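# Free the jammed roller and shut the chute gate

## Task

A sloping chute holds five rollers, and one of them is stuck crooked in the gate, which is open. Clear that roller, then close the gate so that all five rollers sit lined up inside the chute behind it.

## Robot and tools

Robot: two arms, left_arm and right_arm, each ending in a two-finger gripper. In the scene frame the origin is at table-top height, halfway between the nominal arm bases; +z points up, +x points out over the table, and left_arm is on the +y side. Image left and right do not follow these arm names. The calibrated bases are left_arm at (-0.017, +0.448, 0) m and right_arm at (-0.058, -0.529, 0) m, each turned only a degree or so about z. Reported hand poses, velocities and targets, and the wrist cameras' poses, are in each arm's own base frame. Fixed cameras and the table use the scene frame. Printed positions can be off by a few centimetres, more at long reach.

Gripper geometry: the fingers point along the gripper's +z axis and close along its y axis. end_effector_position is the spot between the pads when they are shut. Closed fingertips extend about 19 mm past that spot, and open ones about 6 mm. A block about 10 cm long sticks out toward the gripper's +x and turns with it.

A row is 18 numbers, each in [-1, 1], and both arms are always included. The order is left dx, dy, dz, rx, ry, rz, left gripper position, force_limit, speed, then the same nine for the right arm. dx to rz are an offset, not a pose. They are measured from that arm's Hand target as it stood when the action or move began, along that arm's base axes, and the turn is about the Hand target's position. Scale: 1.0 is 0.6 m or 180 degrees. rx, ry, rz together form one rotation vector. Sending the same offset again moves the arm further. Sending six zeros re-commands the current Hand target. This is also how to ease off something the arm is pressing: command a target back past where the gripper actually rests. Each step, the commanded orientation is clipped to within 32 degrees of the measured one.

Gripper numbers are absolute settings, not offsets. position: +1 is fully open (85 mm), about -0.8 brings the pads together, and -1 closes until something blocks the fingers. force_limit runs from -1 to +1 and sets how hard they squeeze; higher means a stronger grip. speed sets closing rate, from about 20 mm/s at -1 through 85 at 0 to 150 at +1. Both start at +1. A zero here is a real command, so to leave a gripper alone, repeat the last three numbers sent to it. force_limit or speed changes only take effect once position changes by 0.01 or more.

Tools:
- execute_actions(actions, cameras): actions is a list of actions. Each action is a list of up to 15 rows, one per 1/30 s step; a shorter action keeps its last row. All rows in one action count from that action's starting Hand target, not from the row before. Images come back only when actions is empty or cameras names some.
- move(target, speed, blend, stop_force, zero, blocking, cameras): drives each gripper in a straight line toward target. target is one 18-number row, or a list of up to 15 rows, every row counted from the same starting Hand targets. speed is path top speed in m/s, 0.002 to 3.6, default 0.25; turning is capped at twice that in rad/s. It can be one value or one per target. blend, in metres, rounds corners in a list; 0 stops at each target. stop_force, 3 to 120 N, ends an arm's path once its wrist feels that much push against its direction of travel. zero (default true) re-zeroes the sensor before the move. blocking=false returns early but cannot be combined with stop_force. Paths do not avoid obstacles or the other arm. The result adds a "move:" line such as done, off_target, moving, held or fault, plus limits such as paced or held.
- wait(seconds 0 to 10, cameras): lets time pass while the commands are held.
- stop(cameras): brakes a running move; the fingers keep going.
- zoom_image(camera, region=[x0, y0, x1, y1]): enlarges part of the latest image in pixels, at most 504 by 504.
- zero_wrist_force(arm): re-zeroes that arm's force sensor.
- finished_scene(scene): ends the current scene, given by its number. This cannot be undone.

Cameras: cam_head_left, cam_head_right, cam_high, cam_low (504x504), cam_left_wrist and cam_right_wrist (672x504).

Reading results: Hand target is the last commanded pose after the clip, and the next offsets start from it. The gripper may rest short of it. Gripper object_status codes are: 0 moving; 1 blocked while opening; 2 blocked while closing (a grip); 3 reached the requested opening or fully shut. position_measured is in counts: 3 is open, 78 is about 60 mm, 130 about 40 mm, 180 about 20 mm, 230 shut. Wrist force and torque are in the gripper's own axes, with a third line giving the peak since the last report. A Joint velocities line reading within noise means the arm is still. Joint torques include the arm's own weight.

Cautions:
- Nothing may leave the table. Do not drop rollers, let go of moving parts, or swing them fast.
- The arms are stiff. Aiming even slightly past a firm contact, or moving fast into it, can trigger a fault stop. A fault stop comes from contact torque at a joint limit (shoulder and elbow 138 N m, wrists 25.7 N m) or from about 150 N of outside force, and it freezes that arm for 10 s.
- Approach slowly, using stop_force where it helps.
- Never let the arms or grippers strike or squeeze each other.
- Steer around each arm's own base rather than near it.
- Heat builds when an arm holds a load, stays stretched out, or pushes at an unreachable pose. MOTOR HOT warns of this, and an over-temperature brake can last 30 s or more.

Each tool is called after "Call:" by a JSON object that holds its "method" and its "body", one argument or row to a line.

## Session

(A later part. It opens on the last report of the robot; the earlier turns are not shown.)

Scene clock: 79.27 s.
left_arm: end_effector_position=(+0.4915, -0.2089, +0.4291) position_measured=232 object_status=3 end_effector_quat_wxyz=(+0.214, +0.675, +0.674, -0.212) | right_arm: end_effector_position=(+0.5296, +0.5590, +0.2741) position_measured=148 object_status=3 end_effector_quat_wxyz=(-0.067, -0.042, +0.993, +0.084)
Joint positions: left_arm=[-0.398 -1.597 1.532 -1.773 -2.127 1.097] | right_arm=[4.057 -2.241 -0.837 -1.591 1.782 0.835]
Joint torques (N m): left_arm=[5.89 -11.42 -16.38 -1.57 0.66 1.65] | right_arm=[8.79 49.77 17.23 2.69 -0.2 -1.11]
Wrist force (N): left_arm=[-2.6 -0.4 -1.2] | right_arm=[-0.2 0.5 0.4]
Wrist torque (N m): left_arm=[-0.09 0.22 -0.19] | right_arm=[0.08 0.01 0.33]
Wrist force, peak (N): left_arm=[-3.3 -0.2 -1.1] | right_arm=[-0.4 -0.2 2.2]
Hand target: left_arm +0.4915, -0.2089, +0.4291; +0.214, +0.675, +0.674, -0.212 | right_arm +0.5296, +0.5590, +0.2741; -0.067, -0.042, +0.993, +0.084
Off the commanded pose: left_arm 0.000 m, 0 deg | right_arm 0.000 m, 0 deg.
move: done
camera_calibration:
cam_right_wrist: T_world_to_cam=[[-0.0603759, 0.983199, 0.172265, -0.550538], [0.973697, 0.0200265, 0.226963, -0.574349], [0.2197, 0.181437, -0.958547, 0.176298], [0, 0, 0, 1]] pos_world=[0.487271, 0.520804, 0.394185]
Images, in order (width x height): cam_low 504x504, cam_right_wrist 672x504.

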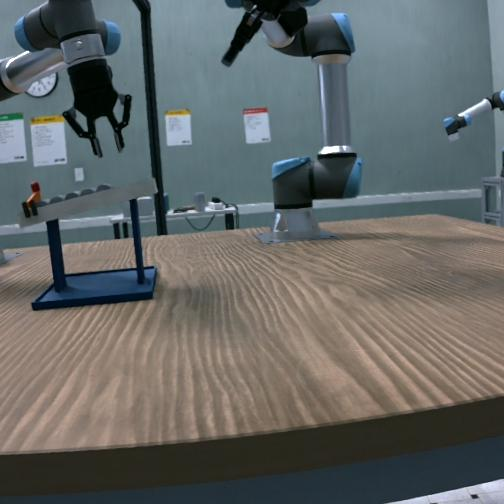

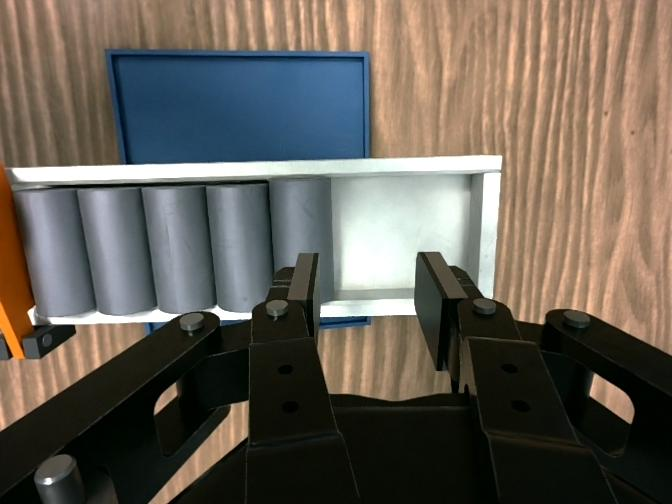

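Call:
{"method": "move", "body": {
  "target": [0,0,0,0,0,0,-1,0,0,-0.05,-0.40,0.1,0,0,0,-0.15,-0.5,-1],
  "speed": 0.3,
  "cameras": ["all"]
}}

Call:
{"method": "zoom_image", "body": {
  "camera": "cam_right_wrist",
  "region": [200, 50, 540, 310]
}}

Call:
{"method": "zoom_image", "body": {
  "camera": "cam_head_left",
  "region": [90, 100, 250, 220]
}}

Scene clock: 80.90 s.
left_arm: end_effector_position=(+0.4915, -0.2089, +0.4291) position_measured=232 object_status=3 end_effector_quat_wxyz=(+0.214, +0.675, +0.674, -0.212) | right_arm: end_effector_position=(+0.4996, +0.3190, +0.3341) position_measured=148 object_status=3 end_effector_quat_wxyz=(-0.067, -0.042, +0.993, +0.084)
Joint positions: left_arm=[-0.398 -1.597 1.532 -1.773 -2.127 1.097] | right_arm=[3.842 -1.8 -1.319 -1.597 1.787 0.616]
Joint torques (N m): left_arm=[5.8 -11.54 -17.92 -1.67 0.3 1.57] | right_arm=[0.12 42.96 36.99 3.11 0.79 -1.04]
Wrist force (N): left_arm=[-2.6 -0.7 -0.9] | right_arm=[-0.5 0.6 0.3]
Wrist torque (N m): left_arm=[-0.13 0.21 -0.19] | right_arm=[0.12 0.10 0.12]
Wrist force, peak (N): left_arm=[-2.9 -0.7 -1.3] | right_arm=[-1.0 3.8 2.1]
Hand target: left_arm +0.4915, -0.2089, +0.4291; +0.214, +0.675, +0.674, -0.212 | right_arm +0.4996, +0.3190, +0.3341; -0.067, -0.042, +0.993, +0.084
Off the commanded pose: left_arm 0.000 m, 0 deg | right_arm 0.000 m, 0 deg.
move: done
camera_calibration:
cam_left_wrist: T_world_to_cam=[[0.999275, 0.0119559, 0.036134, -0.49932], [-0.0225372, -0.579173, 0.814893, -0.438487], [0.0306706, -0.815117, -0.578484, 0.193929], [0, 0, 0, 1]] pos_world=[0.483128, -0.0899146, 0.487547]
cam_right_wrist: T_world_to_cam=[[-0.0602216, 0.983217, 0.172213, -0.32677], [0.973749, 0.0199255, 0.226752, -0.553849], [0.219515, 0.181348, -0.958606, 0.284084], [0, 0, 0, 1]] pos_world=[0.457271, 0.280804, 0.454185]

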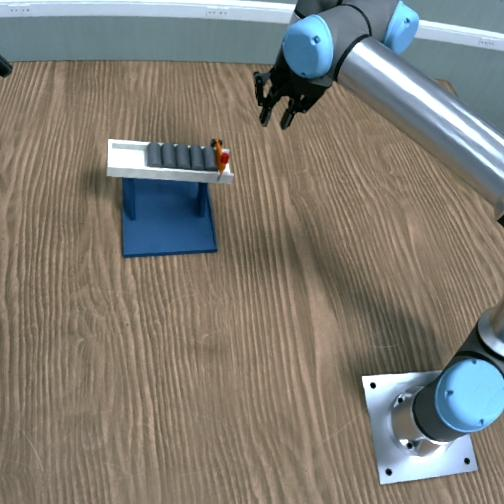

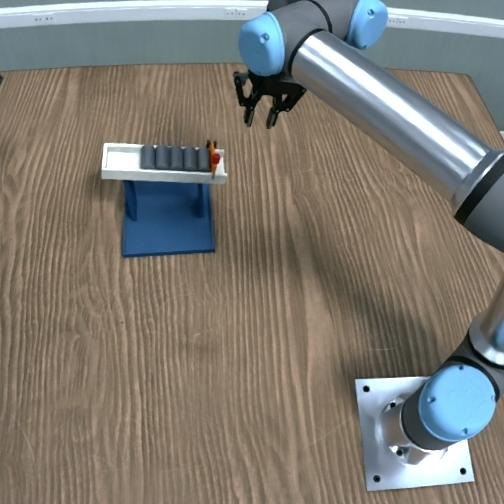

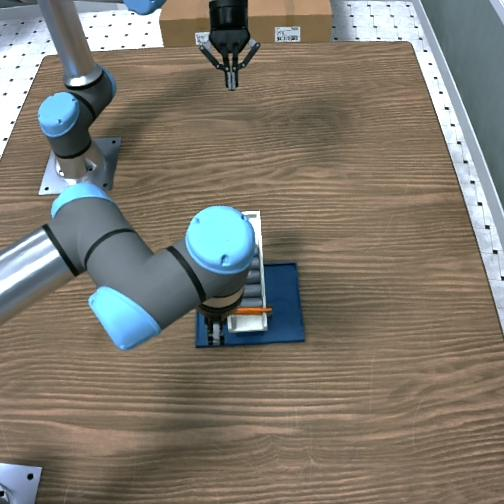

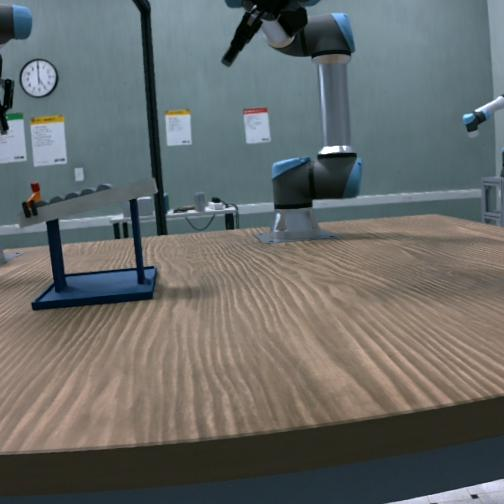

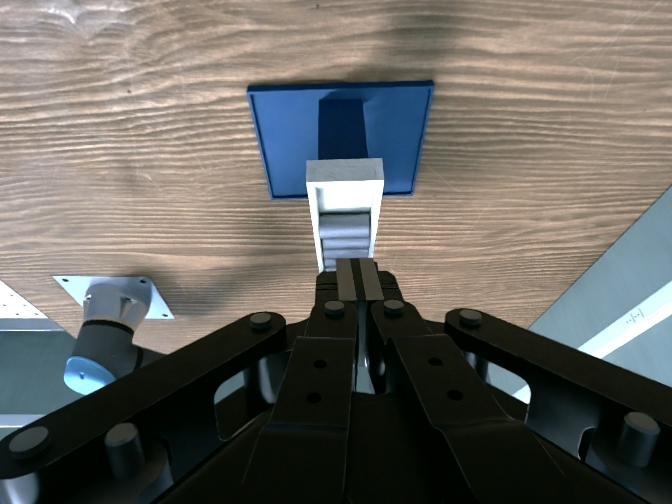

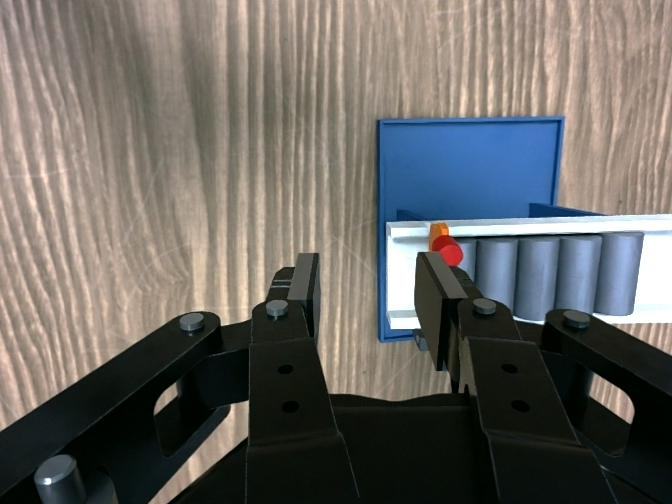

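Scaled by 1.482.

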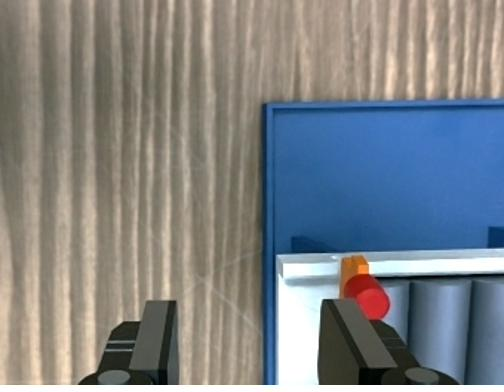

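Scaled by 3.150.

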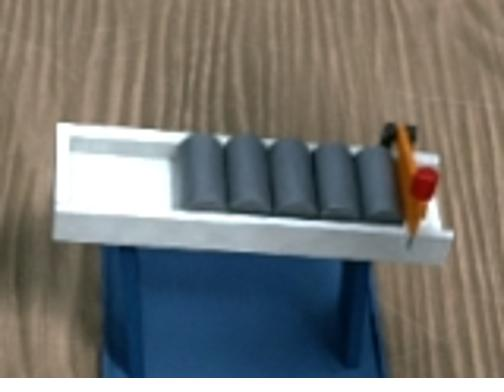

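Call:
{"method": "zoom_image", "body": {
  "camera": "cam_head_left",
  "region": [200, 130, 245, 190]
}}

Call:
{"method": "zoom_image", "body": {
  "camera": "cam_right_wrist",
  "region": [380, 200, 500, 290]
}}

Call:
{"method": "zoom_image", "body": {
  "camera": "cam_low",
  "region": [10, 165, 70, 235]
}}

Scaled by 8.400.

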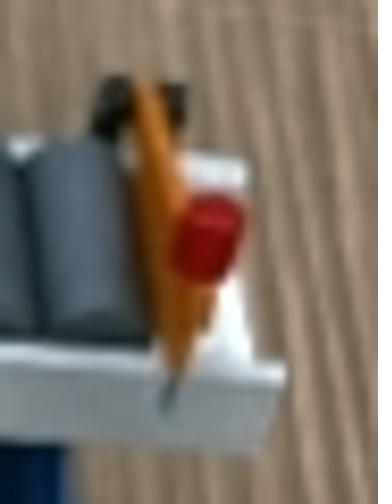

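Scaled by 4.200.

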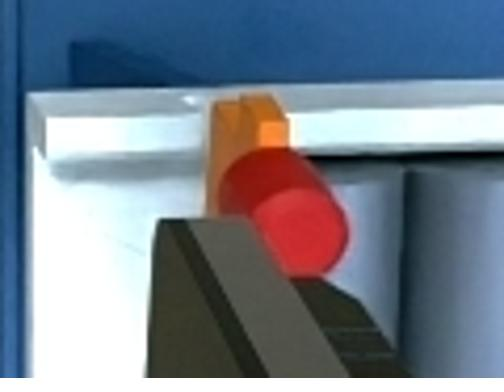

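Scaled by 7.200.

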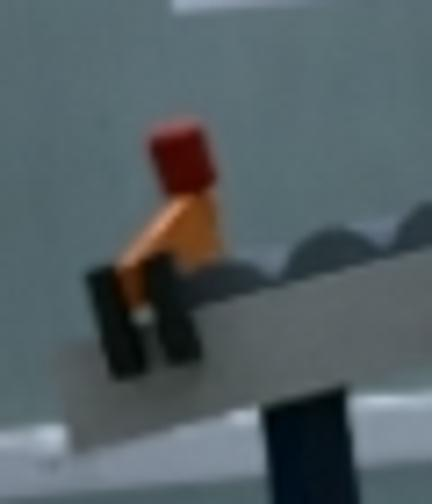

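Call:
{"method": "move", "body": {
  "target": [0,0,0,0,0,0,-1,0,0,0.0207,0.1333,-0.107,0,0,0,-1,-1,0],
  "speed": 0.25
}}

Call:
{"method": "move", "body": {
  "target": [0,0,0,0,0,0,-1,0,0,0,0,-0.13,0,0,0,-1,-1,0],
  "speed": 0.05,
  "stop_force": 8,
  "cameras": ["cam_head_left","cam_low","cam_right_wrist"]
}}

Call:
{"method": "zoom_image", "body": {
  "camera": "cam_low",
  "region": [10, 165, 70, 235]
}}

Scene clock: 82.53 s.
left_arm: end_effector_position=(+0.4915, -0.2089, +0.4291) position_measured=232 object_status=3 end_effector_quat_wxyz=(+0.214, +0.675, +0.674, -0.212) | right_arm: end_effector_position=(+0.5120, +0.3990, +0.2701) position_measured=232 object_status=3 end_effector_quat_wxyz=(-0.067, -0.042, +0.993, +0.084)
Joint positions: left_arm=[-0.398 -1.597 1.532 -1.773 -2.127 1.097] | right_arm=[3.925 -1.933 -1.311 -1.452 1.786 0.699]
Joint torques (N m): left_arm=[6.28 -11.37 -17.69 -1.59 0.35 1.52] | right_arm=[-8.09 41.53 12.23 3.4 -0.16 -0.03]
Wrist force (N): left_arm=[-2.7 -0.5 -0.7] | right_arm=[-0.3 0.6 0.4]
Wrist torque (N m): left_arm=[-0.09 0.24 -0.19] | right_arm=[0.15 0.09 0.27]
Wrist force, peak (N): left_arm=[-3.0 -0.6 -1.2] | right_arm=[-1.1 2.6 2.2]
Hand target: left_arm +0.4915, -0.2089, +0.4291; +0.214, +0.675, +0.674, -0.212 | right_arm +0.5120, +0.3989, +0.2699; -0.067, -0.042, +0.993, +0.084
Off the commanded pose: left_arm 0.000 m, 0 deg | right_arm 0.000 m, 0 deg.
move: done

Scene clock: 84.57 s.
left_arm: end_effector_position=(+0.4915, -0.2089, +0.4291) position_measured=232 object_status=3 end_effector_quat_wxyz=(+0.214, +0.675, +0.674, -0.212) | right_arm: end_effector_position=(+0.5120, +0.3989, +0.2215) position_measured=232 object_status=3 end_effector_quat_wxyz=(-0.067, -0.042, +0.993, +0.084)
Joint positions: left_arm=[-0.398 -1.597 1.532 -1.773 -2.127 1.097] | right_arm=[3.925 -1.952 -1.411 -1.335 1.786 0.7]
Joint torques (N m): left_arm=[5.45 -12.12 -18.12 -1.59 0.14 1.72] | right_arm=[-5.76 56.21 11.17 3.93 -0.14 0.63]
Wrist force (N): left_arm=[-2.6 -0.5 -1.2] | right_arm=[-1.5 -0.6 -2.4]
Wrist torque (N m): left_arm=[-0.09 0.23 -0.19] | right_arm=[0.12 0.09 0.31]
Wrist force, peak (N): left_arm=[-3.1 -0.8 -1.0] | right_arm=[9.8 3.2 -19.9]
Hand target: left_arm +0.4915, -0.2089, +0.4291; +0.214, +0.675, +0.674, -0.212 | right_arm +0.5120, +0.3989, +0.2215; -0.067, -0.042, +0.993, +0.084 (not the last commanded pose)
Off the commanded pose: left_arm 0.000 m, 0 deg | right_arm 0.030 m, 0 deg.
move: contact (right_arm)
camera_calibration:
cam_right_wrist: T_world_to_cam=[[-0.0603604, 0.983198, 0.172274, -0.38514], [0.97372, 0.0200273, 0.226867, -0.542046], [0.219605, 0.181441, -0.958568, 0.158844], [0, 0, 0, 1]] pos_world=[0.469671, 0.360704, 0.341584]
Images, in order (width x height): cam_head_left 504x504, cam_low 504x504, cam_right_wrist 672x504.

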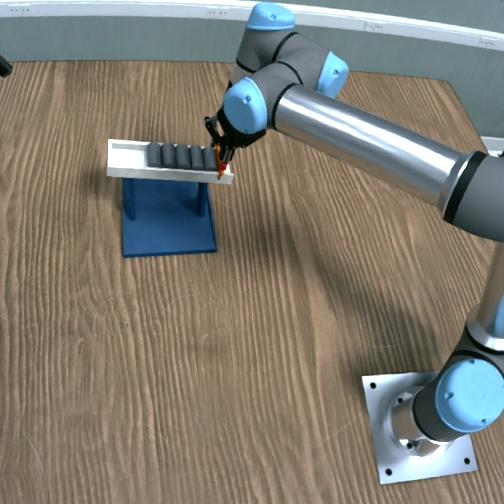

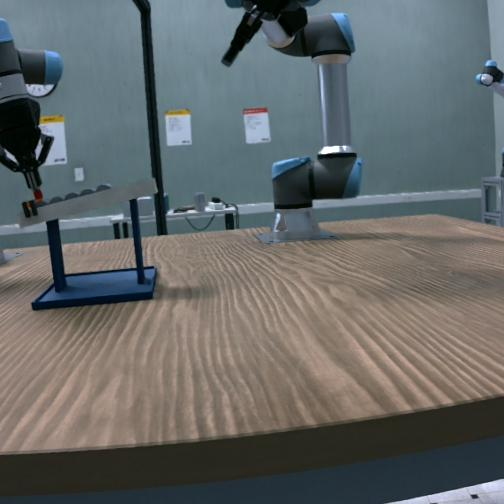

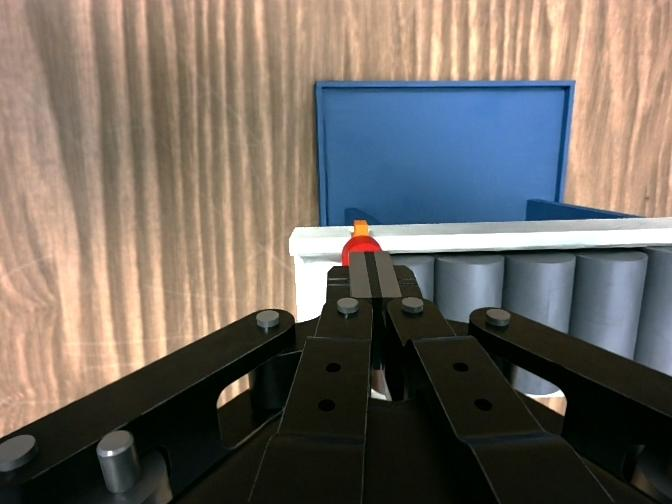

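Scaled by 7.200.

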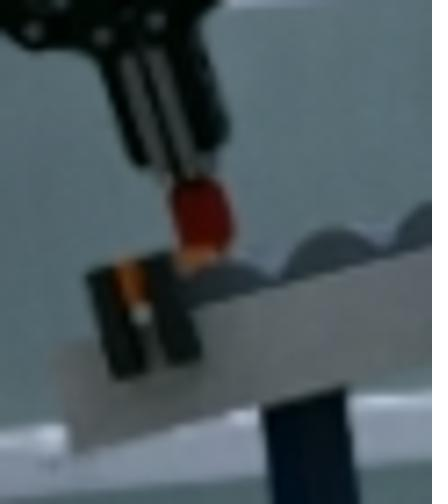

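Call:
{"method": "move", "body": {
  "target": [0,0,0,0,0,0,-1,0,0,0.002,-0.003,-0.05,0,0,0,-1,-1,0],
  "speed": 0.03,
  "stop_force": 14,
  "cameras": ["cam_head_left","cam_low","cam_right_wrist"]
}}

Call:
{"method": "zoom_image", "body": {
  "camera": "cam_low",
  "region": [10, 165, 70, 235]
}}

Call:
{"method": "move", "body": {
  "target": [0,0,0,0,0,0,-1,0,0,-0.05,-0.15,0.15,0,0,0,-1,-1,0],
  "speed": 0.2,
  "cameras": ["cam_head_left","cam_low","cam_right_wrist"]
}}

Call:
{"method": "zoom_image", "body": {
  "camera": "cam_low",
  "region": [10, 165, 70, 235]
}}

Call:
{"method": "zoom_image", "body": {
  "camera": "cam_head_left",
  "region": [200, 130, 245, 190]
}}

Scene clock: 86.20 s.
left_arm: end_effector_position=(+0.4915, -0.2089, +0.4291) position_measured=232 object_status=3 end_effector_quat_wxyz=(+0.214, +0.675, +0.674, -0.212) | right_arm: end_effector_position=(+0.5120, +0.3989, +0.2203) position_measured=232 object_status=3 end_effector_quat_wxyz=(-0.067, -0.042, +0.993, +0.085)
Joint positions: left_arm=[-0.398 -1.597 1.532 -1.773 -2.127 1.097] | right_arm=[3.924 -1.952 -1.413 -1.331 1.786 0.7]
Joint torques (N m): left_arm=[4.48 -11.88 -19.05 -1.63 0.03 1.69] | right_arm=[9.16 51.21 34.32 1.45 -0.81 1.05]
Wrist force (N): left_arm=[-2.9 -0.4 -0.8] | right_arm=[-2.5 2.9 -11.1]
Wrist torque (N m): left_arm=[-0.09 0.28 -0.19] | right_arm=[0.08 0.06 0.30]
Wrist force, peak (N): left_arm=[-3.0 -0.7 -1.0] | right_arm=[11.0 3.6 -23.8]
Hand target: left_arm +0.4915, -0.2089, +0.4291; +0.214, +0.675, +0.674, -0.212 | right_arm +0.5120, +0.3989, +0.2203; -0.067, -0.042, +0.993, +0.085 (not the last commanded pose)
Off the commanded pose: left_arm 0.000 m, 0 deg | right_arm 0.029 m, 0 deg.
move: contact (right_arm)
camera_calibration:
cam_right_wrist: T_world_to_cam=[[-0.0603992, 0.983142, 0.172579, -0.384899], [0.973646, 0.019935, 0.227191, -0.541813], [0.219921, 0.181753, -0.958437, 0.157404], [0, 0, 0, 1]] pos_world=[0.46967, 0.360603, 0.340383]
Images, in order (width x height): cam_head_left 504x504, cam_low 504x504, cam_right_wrist 672x504.

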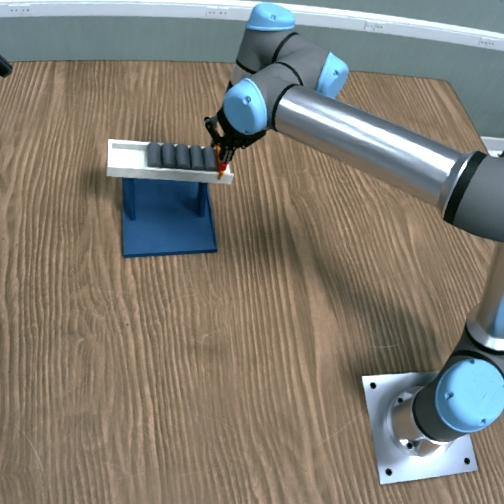

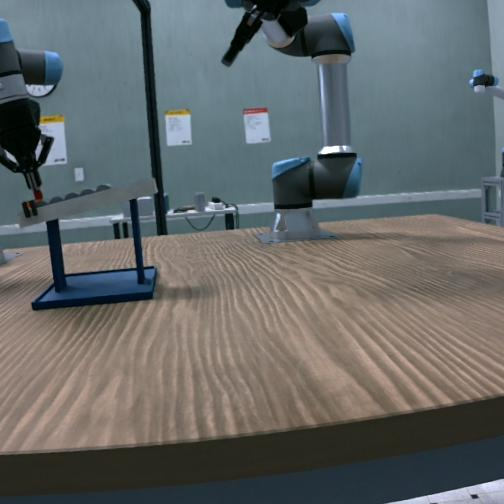

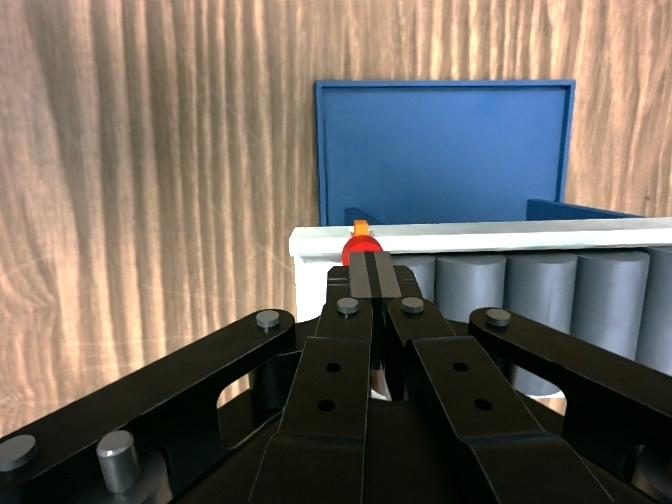

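Scaled by 7.200.

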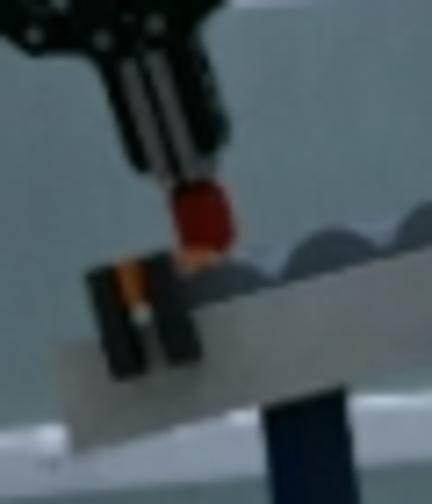

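Scene clock: 87.33 s.
left_arm: end_effector_position=(+0.4915, -0.2089, +0.4291) position_measured=232 object_status=3 end_effector_quat_wxyz=(+0.214, +0.675, +0.674, -0.212) | right_arm: end_effector_position=(+0.4821, +0.3089, +0.3103) position_measured=232 object_status=3 end_effector_quat_wxyz=(-0.067, -0.042, +0.993, +0.085)
Joint positions: left_arm=[-0.398 -1.597 1.532 -1.773 -2.127 1.097] | right_arm=[3.848 -1.75 -1.44 -1.522 1.787 0.622]
Joint torques (N m): left_arm=[4.5 -12.47 -18.92 -1.68 0.1 1.54] | right_arm=[12.53 34.73 34.38 2.38 1.24 0.98]
Wrist force (N): left_arm=[-3.0 -0.4 -1.0] | right_arm=[-0.2 0.1 0.5]
Wrist torque (N m): left_arm=[-0.07 0.29 -0.19] | right_arm=[0.09 0.04 0.10]
Wrist force, peak (N): left_arm=[-3.0 -0.4 -1.0] | right_arm=[-2.5 3.0 -10.9]
Hand target: left_arm +0.4915, -0.2089, +0.4291; +0.214, +0.675, +0.674, -0.212 | right_arm +0.4820, +0.3089, +0.3103; -0.067, -0.042, +0.993, +0.085
Off the commanded pose: left_arm 0.000 m, 0 deg | right_arm 0.000 m, 0 deg.
move: done
camera_calibration:
cam_right_wrist: T_world_to_cam=[[-0.0602505, 0.983129, 0.172707, -0.313877], [0.973634, 0.019746, 0.227258, -0.531228], [0.220014, 0.181846, -0.958398, 0.266536], [0, 0, 0, 1]] pos_world=[0.439669, 0.270603, 0.430382]
Images, in order (width x height): cam_head_left 504x504, cam_low 504x504, cam_right_wrist 672x504.

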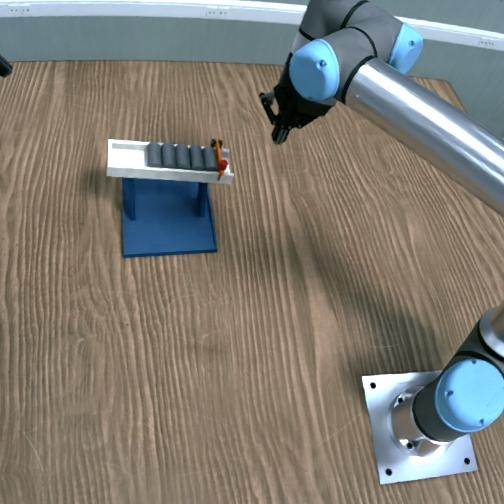

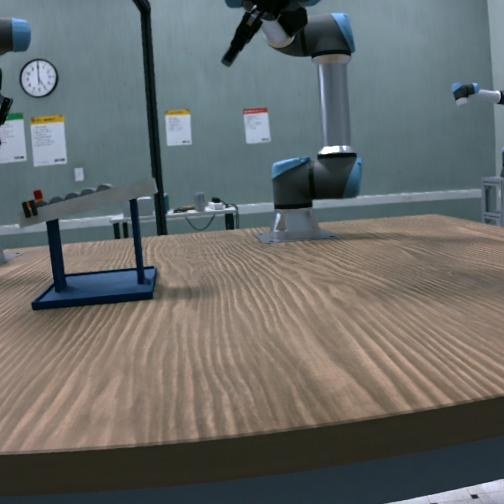

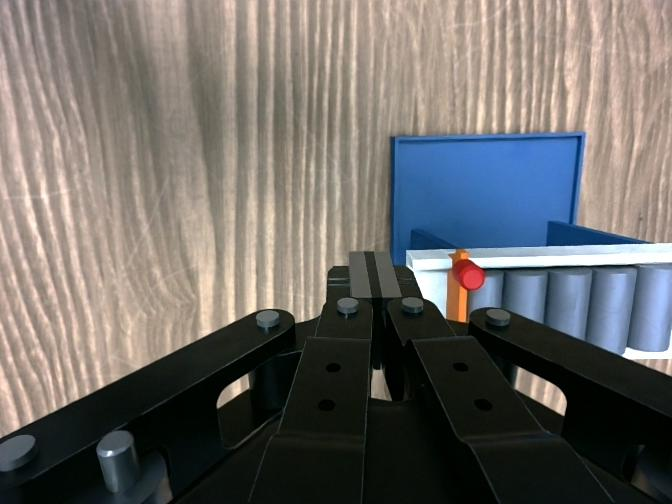

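Scaled by 7.200.

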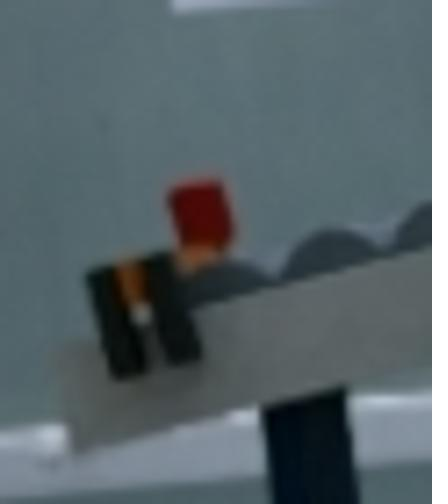

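Scaled by 8.400.

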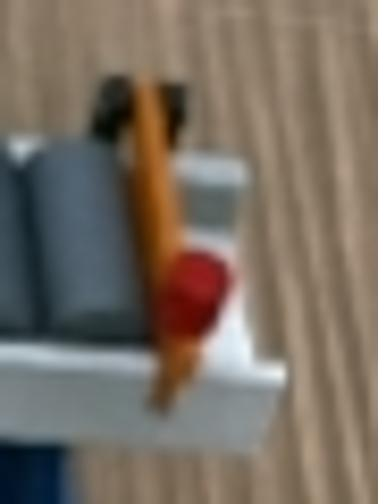

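Call:
{"method": "finished_scene", "body": {
  "scene": 1
}}

The scene is finished: the task was done.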